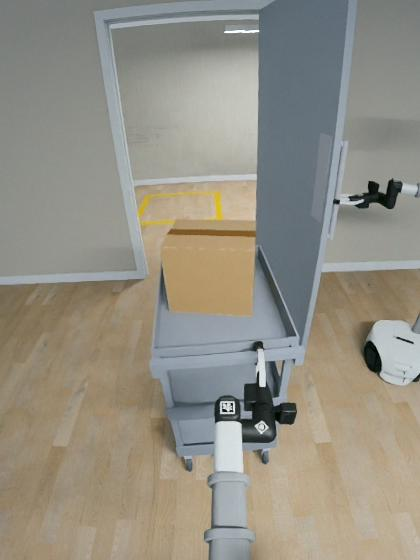

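Emit:
move:
  r1: {"base":{"rotate_rad":0.06},"contact_limits":{"rotate_rad":0.8}}
  blocking: false
  cameras: []

Emit:
wait:
  seconds: 2
  cameras: []

Emit:
move:
  r1: {"base":{"strafe_m":-0.10},"contact_limits":{"strafe_m":0.8}}
  blocking: false
  cameras: []

Emit:
wait:
  seconds: 2
  cameras: []

Emit:
move:
  r1: {"base":{"translate_m":0.35,"strafe_m":0.02},"contact_limits":{"translate_m":0.8}}
  blocking: false
  cameras: []

Emit:
wait:
  seconds: 4
  cameras: ["r1_head_camera"]

Scene clock: 551.03 s.
move: r1 moving
r1.base_odometry: x=-3.434 y=-1.205 heading=+0.823
r1.turned_by_wheels: +0.059
r1.turned_by_imu: +0.059
r1.base_tilt: forward=-1.6 right=+1.2
r1.lidar_m: 0.68 0.71 2.58 2.48 2.62 3.47 3.43 3.13 2.31 2.24 1.53 0.72
r1.base_status: rotate_rad moving
r1.joint_positions: lift_m=+0.685 arm_m=+0.300 wrist_yaw_rad=-0.004 wrist_pitch_rad=+0.007 wrist_roll_rad=+1.571 gripper_m=-0.035
r1.joint_status: not commanded
r1.measured_speeds: translate_m=+0.000 strafe_m=+0.000 rotate_rad=+0.002 lift_m=+0.000 arm_m=+0.000 wrist_yaw_rad=+0.000 wrist_pitch_rad=+0.000 wrist_roll_rad=+0.000
r1.motor_effort: lift_m=+18(18) arm_m=-3(4) wheel_0=-8(12) wheel_1=-6(10) wheel_2=-1(14)
r1.servo_current: wrist_yaw_rad=65(72) wrist_pitch_rad=52(52) wrist_roll_rad=39(59) gripper_m=65(65)
r1.contact_limits: arm_m 0.2; rotate_rad 0.8
r1.hand_pose: x=+0.7590 y=-0.0886 z=+0.8612 quat_wxyz=(+0.707, +0.707, +0.001, -0.004) (m; r1's base frame)
r1.wrist_depth_mm: - 931 946 - 237 245 - / - - - 234 236 244 255 / - - - 233 233 820 - / 1808 - 564 231 233 - - / 1863 430 433 171 231 - - / 1808 439 433 170 180 - - / 1863 147 452 128 227 - -
r2: as last shown
r2.lidar_m: 0.53 0.58 0.96 1.53 3.29 1.46 1.10 1.09 1.18 1.13 1.09 0.87
r2.motor_effort: lift_m=+16(16) arm_m=-12(12) wheel_0=-2(2) wheel_1=-6(6) wheel_2=+13(14)
r2.servo_current: wrist_yaw_rad=39(52) wrist_pitch_rad=39(46) wrist_roll_rad=39(59) gripper_m=98(104)
r2.contact_limits: translate_m 0.8
r2.wrist_depth_mm: - - 242 165 245 247 249 / - - 243 167 247 248 250 / - - 245 167 248 249 251 / - 732 246 168 249 251 253 / - 715 247 169 250 253 254 / 640 691 249 170 179 253 255 / - 627 249 - 254 255 257
pictures: none
No camera images: "cameras" was empty.

Scene clock: 551.30 s.
earlier move: r1 done
r1.base_odometry: x=-3.434 y=-1.205 heading=+0.823
r1.turned_by_wheels: +0.000
r1.turned_by_imu: +0.000
r1.base_tilt: forward=-1.6 right=+1.3
r1.lidar_m: 0.67 0.73 2.55 2.46 2.62 3.49 3.39 3.14 2.34 2.24 1.56 0.72
r1.base_status: done
r1.joint_positions: lift_m=+0.685 arm_m=+0.300 wrist_yaw_rad=-0.004 wrist_pitch_rad=+0.007 wrist_roll_rad=+1.571 gripper_m=-0.035
r1.joint_status: not commanded
r1.measured_speeds: all 0
r1.motor_effort: lift_m=+18(18) arm_m=-4(4) wheel_0=-6(12) wheel_1=-5(10) wheel_2=+0(14)
r1.servo_current: wrist_yaw_rad=46(72) wrist_pitch_rad=52(52) wrist_roll_rad=33(59) gripper_m=52(65)
r1.contact_limits: arm_m 0.2; rotate_rad 0.8
r1.hand_pose: x=+0.7590 y=-0.0886 z=+0.8612 quat_wxyz=(+0.707, +0.707, +0.001, -0.004) (m; r1's base frame)
r1.wrist_depth_mm: - 946 946 - 238 917 - / - - - 235 237 246 256 / - - - 233 234 820 - / 1863 - 574 231 232 - - / 1863 427 427 170 231 - - / 1808 439 436 170 180 - - / 1808 147 452 128 228 - -
r2.base_odometry: x=-3.237 y=+0.591 heading=-2.182
r2.turned_by_wheels: +0.000
r2.turned_by_imu: +0.000
r2.base_tilt: forward=-0.6 right=+0.0
r2.lidar_m: 0.54 0.60 0.96 1.53 3.28 1.49 1.14 1.10 1.20 1.11 1.09 0.85
r2.base_status: not commanded
r2.joint_positions: lift_m=+0.860 arm_m=+0.133 wrist_yaw_rad=+0.553 wrist_pitch_rad=+0.001 wrist_roll_rad=+0.000 gripper_m=-0.024
r2.joint_status: not commanded
r2.measured_speeds: all 0
r2.motor_effort: lift_m=+16(16) arm_m=-11(12) wheel_0=-2(2) wheel_1=-6(6) wheel_2=+14(14)
r2.servo_current: wrist_yaw_rad=39(59) wrist_pitch_rad=46(46) wrist_roll_rad=39(59) gripper_m=91(104)
r2.contact_limits: translate_m 0.8
r2.hand_pose: x=+0.5957 y=+0.0770 z=+1.0381 quat_wxyz=(+0.962, +0.000, +0.001, +0.273) (m; r2's base frame)
r2.wrist_depth_mm: - - 243 165 244 246 249 / - - 243 167 248 248 250 / - - 245 167 247 249 251 / - 732 247 168 250 251 251 / - 707 247 169 250 252 253 / 640 699 249 169 179 254 256 / - 627 250 - 253 255 256
wait: 0.27 of 2 s (r1 has come to rest)
pictures: none
No camera images: "cameras" was empty.

Scene clock: 551.80 s.
move: r1 moving
r1.base_odometry: x=-3.408 y=-1.229 heading=+0.824
r1.turned_by_wheels: +0.001
r1.turned_by_imu: +0.001
r1.base_tilt: forward=-1.5 right=+1.3
r1.lidar_m: 0.66 0.71 2.56 2.51 2.67 3.48 3.41 3.08 2.30 2.21 1.51 0.72
r1.base_status: strafe_m moving
r1.joint_positions: lift_m=+0.685 arm_m=+0.300 wrist_yaw_rad=+0.003 wrist_pitch_rad=+0.007 wrist_roll_rad=+1.571 gripper_m=-0.035
r1.joint_status: not commanded
r1.measured_speeds: translate_m=+0.002 strafe_m=-0.139 rotate_rad=+0.000 lift_m=+0.000 arm_m=+0.000 wrist_yaw_rad=+0.064 wrist_pitch_rad=+0.000 wrist_roll_rad=+0.000
r1.motor_effort: lift_m=+18(18) arm_m=+1(4) wheel_0=+15(15) wheel_1=-6(10) wheel_2=+2(2)
r1.servo_current: wrist_yaw_rad=46(65) wrist_pitch_rad=52(52) wrist_roll_rad=33(59) gripper_m=52(59)
r1.contact_limits: arm_m 0.2; strafe_m 0.8
r1.hand_pose: x=+0.7596 y=-0.0864 z=+0.8612 quat_wxyz=(+0.707, +0.707, +0.004, -0.001) (m; r1's base frame)
r1.wrist_depth_mm: - 891 946 - - - - / - - - 167 229 237 246 / 1808 - - 229 229 1499 - / 1863 591 504 229 229 - - / 1863 430 430 168 229 - - / 1863 449 436 169 187 - - / - 146 183 - 230 - -
r2: as last shown
r2.base_tilt: forward=-0.6 right=+0.1
r2.lidar_m: 0.52 0.61 0.97 1.50 3.30 1.47 1.12 1.10 1.19 1.12 1.07 0.89
r2.motor_effort: lift_m=+16(16) arm_m=-11(12) wheel_0=-2(2) wheel_1=-6(7) wheel_2=+14(14)
r2.servo_current: wrist_yaw_rad=59(59) wrist_pitch_rad=39(46) wrist_roll_rad=52(52) gripper_m=91(104)
r2.contact_limits: translate_m 0.8
r2.wrist_depth_mm: - - 242 165 245 247 249 / - - 243 167 248 248 250 / - - 245 167 248 249 251 / - 732 247 168 249 251 253 / - 707 248 169 251 252 254 / 640 683 247 169 179 254 256 / - 615 249 - 253 256 256
pictures: none
No camera images: "cameras" was empty.

Scene clock: 552.77 s.
earlier move: r1 done
r1.base_odometry: x=-3.361 y=-1.273 heading=+0.824
r1.turned_by_wheels: +0.000
r1.turned_by_imu: +0.000
r1.base_tilt: forward=-1.5 right=+1.3
r1.lidar_m: 0.66 0.68 2.66 2.57 2.73 3.50 3.40 2.97 2.20 2.12 1.48 0.71
r1.base_status: done
r1.joint_positions: lift_m=+0.685 arm_m=+0.300 wrist_yaw_rad=+0.008 wrist_pitch_rad=+0.007 wrist_roll_rad=+1.571 gripper_m=-0.035
r1.joint_status: not commanded
r1.measured_speeds: all 0
r1.motor_effort: lift_m=+18(18) arm_m=-3(4) wheel_0=+5(19) wheel_1=+1(10) wheel_2=+3(9)
r1.servo_current: wrist_yaw_rad=72(78) wrist_pitch_rad=52(52) wrist_roll_rad=59(65) gripper_m=52(59)
r1.contact_limits: arm_m 0.2; strafe_m 0.8
r1.hand_pose: x=+0.7600 y=-0.0852 z=+0.8612 quat_wxyz=(+0.707, +0.707, +0.005, +0.000) (m; r1's base frame)
r1.wrist_depth_mm: - - 917 - - - - / - 904 - - 242 251 252 / - - - 236 238 1576 1182 / 1863 - - 235 236 - - / 1863 427 424 231 233 - - / 1863 430 427 170 182 - - / - 147 439 128 226 - -
r2.base_odometry: x=-3.237 y=+0.591 heading=-2.182
r2.turned_by_wheels: +0.000
r2.turned_by_imu: +0.000
r2.base_tilt: forward=-0.6 right=+0.1
r2.lidar_m: 0.55 0.61 0.91 1.47 3.27 1.50 1.10 1.10 1.17 1.14 1.08 0.87
r2.base_status: not commanded
r2.joint_positions: lift_m=+0.860 arm_m=+0.133 wrist_yaw_rad=+0.553 wrist_pitch_rad=+0.001 wrist_roll_rad=+0.000 gripper_m=-0.024
r2.joint_status: not commanded
r2.measured_speeds: all 0
r2.motor_effort: lift_m=+16(16) arm_m=-12(12) wheel_0=-2(3) wheel_1=-6(7) wheel_2=+13(14)
r2.servo_current: wrist_yaw_rad=52(59) wrist_pitch_rad=39(52) wrist_roll_rad=46(52) gripper_m=91(104)
r2.contact_limits: translate_m 0.8
r2.hand_pose: x=+0.5957 y=+0.0770 z=+1.0381 quat_wxyz=(+0.962, +0.000, +0.001, +0.273) (m; r2's base frame)
r2.wrist_depth_mm: - - 242 165 245 247 248 / - - 244 167 246 248 250 / - - 244 167 249 250 251 / - 699 247 168 249 250 252 / - 676 248 169 251 253 254 / 707 683 248 169 179 254 256 / 603 597 250 - 254 255 257
wait: 0.97 of 2 s (r1 has come to rest)
pictures: none
No camera images: "cameras" was empty.

Scene clock: 553.27 s.
move: r1 moving
r1.base_odometry: x=-3.341 y=-1.249 heading=+0.823
r1.turned_by_wheels: -0.001
r1.turned_by_imu: -0.001
r1.base_tilt: forward=-1.6 right=+1.3
r1.lidar_m: 0.64 0.66 2.65 2.57 2.71 3.51 3.45 2.97 2.20 2.12 1.48 0.72
r1.base_status: translate_m moving; strafe_m moving
r1.joint_positions: lift_m=+0.685 arm_m=+0.300 wrist_yaw_rad=-0.004 wrist_pitch_rad=+0.007 wrist_roll_rad=+1.571 gripper_m=-0.035
r1.joint_status: not commanded
r1.measured_speeds: translate_m=+0.120 strafe_m=+0.007 rotate_rad=-0.011 lift_m=+0.000 arm_m=+0.000 wrist_yaw_rad=-0.063 wrist_pitch_rad=+0.000 wrist_roll_rad=+0.000
r1.motor_effort: lift_m=+18(18) arm_m=+4(4) wheel_0=+6(11) wheel_1=+7(9) wheel_2=-15(15)
r1.servo_current: wrist_yaw_rad=65(65) wrist_pitch_rad=52(59) wrist_roll_rad=39(65) gripper_m=52(59)
r1.contact_limits: arm_m 0.2; translate_m 0.8
r1.hand_pose: x=+0.7589 y=-0.0887 z=+0.8612 quat_wxyz=(+0.707, +0.707, +0.001, -0.004) (m; r1's base frame)
r1.wrist_depth_mm: - - 931 - - 1618 1160 / - 917 931 - 259 265 265 / - - - 247 249 1464 1160 / 1863 - - 237 240 1808 - / 1863 - 477 176 233 - - / 1808 418 203 170 180 - - / 1863 418 424 129 220 - -
r2: as last shown
r2.lidar_m: 0.53 0.60 0.88 1.45 3.29 1.51 1.13 1.08 1.17 1.11 1.08 0.87
r2.motor_effort: lift_m=+16(16) arm_m=-11(12) wheel_0=-2(2) wheel_1=-6(6) wheel_2=+13(14)
r2.servo_current: wrist_yaw_rad=39(52) wrist_pitch_rad=39(46) wrist_roll_rad=46(59) gripper_m=98(104)
r2.contact_limits: translate_m 0.8
r2.wrist_depth_mm: - - 242 165 245 247 248 / - - 244 167 246 248 250 / - - 244 167 248 249 250 / - 691 246 168 248 251 252 / - 668 248 169 250 252 254 / 699 668 248 170 178 254 256 / 591 591 249 - 253 255 256
pictures: none
No camera images: "cameras" was empty.

Scene clock: 555.43 s.
earlier move: r1 done
r1.base_odometry: x=-3.138 y=-1.002 heading=+0.824
r1.turned_by_wheels: +0.001
r1.turned_by_imu: -0.003
r1.base_tilt: forward=-1.6 right=+1.3
r1.lidar_m: 0.66 0.68 2.65 2.55 2.68 3.76 3.80 3.03 2.26 2.14 1.20 0.72
r1.base_status: done
r1.joint_positions: lift_m=+0.685 arm_m=+0.300 wrist_yaw_rad=-0.005 wrist_pitch_rad=+0.007 wrist_roll_rad=+1.571 gripper_m=-0.035
r1.joint_status: not commanded
r1.measured_speeds: all 0
r1.motor_effort: lift_m=+18(18) arm_m=-3(4) wheel_0=+1(11) wheel_1=+0(9) wheel_2=+1(26)
r1.servo_current: wrist_yaw_rad=39(91) wrist_pitch_rad=46(59) wrist_roll_rad=46(65) gripper_m=46(59)
r1.contact_limits: arm_m 0.2; translate_m 0.8
r1.hand_pose: x=+0.7589 y=-0.0887 z=+0.8612 quat_wxyz=(+0.707, +0.707, +0.001, -0.004) (m; r1's base frame)
r1.wrist_depth_mm: 609 609 615 - - - - / - - - 245 247 256 258 / - - - 240 242 - - / - - - 236 237 - - / - 427 427 174 232 - - / - 430 430 170 180 - - / - 430 433 128 224 - -
r2.base_odometry: x=-3.237 y=+0.591 heading=-2.182
r2.turned_by_wheels: +0.000
r2.turned_by_imu: +0.000
r2.base_tilt: forward=-0.6 right=+0.0
r2.lidar_m: 0.54 0.59 1.02 1.38 3.25 1.49 1.10 1.11 1.19 1.13 1.06 0.86
r2.base_status: not commanded
r2.joint_positions: lift_m=+0.860 arm_m=+0.133 wrist_yaw_rad=+0.553 wrist_pitch_rad=+0.001 wrist_roll_rad=+0.000 gripper_m=-0.024
r2.joint_status: not commanded
r2.measured_speeds: all 0
r2.motor_effort: lift_m=+16(16) arm_m=-11(12) wheel_0=-2(2) wheel_1=-6(7) wheel_2=+14(14)
r2.servo_current: wrist_yaw_rad=52(59) wrist_pitch_rad=33(46) wrist_roll_rad=46(59) gripper_m=104(104)
r2.contact_limits: translate_m 0.8
r2.hand_pose: x=+0.5957 y=+0.0770 z=+1.0381 quat_wxyz=(+0.962, +0.000, +0.001, +0.273) (m; r2's base frame)
r2.wrist_depth_mm: - - 242 165 245 247 249 / - - 243 167 247 248 249 / - - 245 167 248 249 252 / - - 246 168 250 250 252 / - - 247 170 250 252 253 / 723 699 185 169 179 253 255 / - 539 250 - 253 255 256
wait: 2.17 of 4 s (r1 has come to rest)
pictures: r1_head_camera
Images, in order (width x height): r1_head_camera 420x560.

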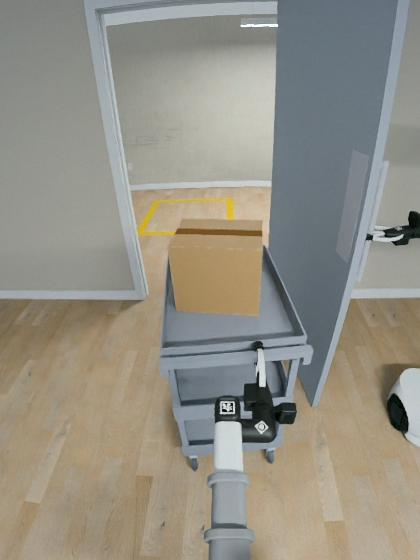

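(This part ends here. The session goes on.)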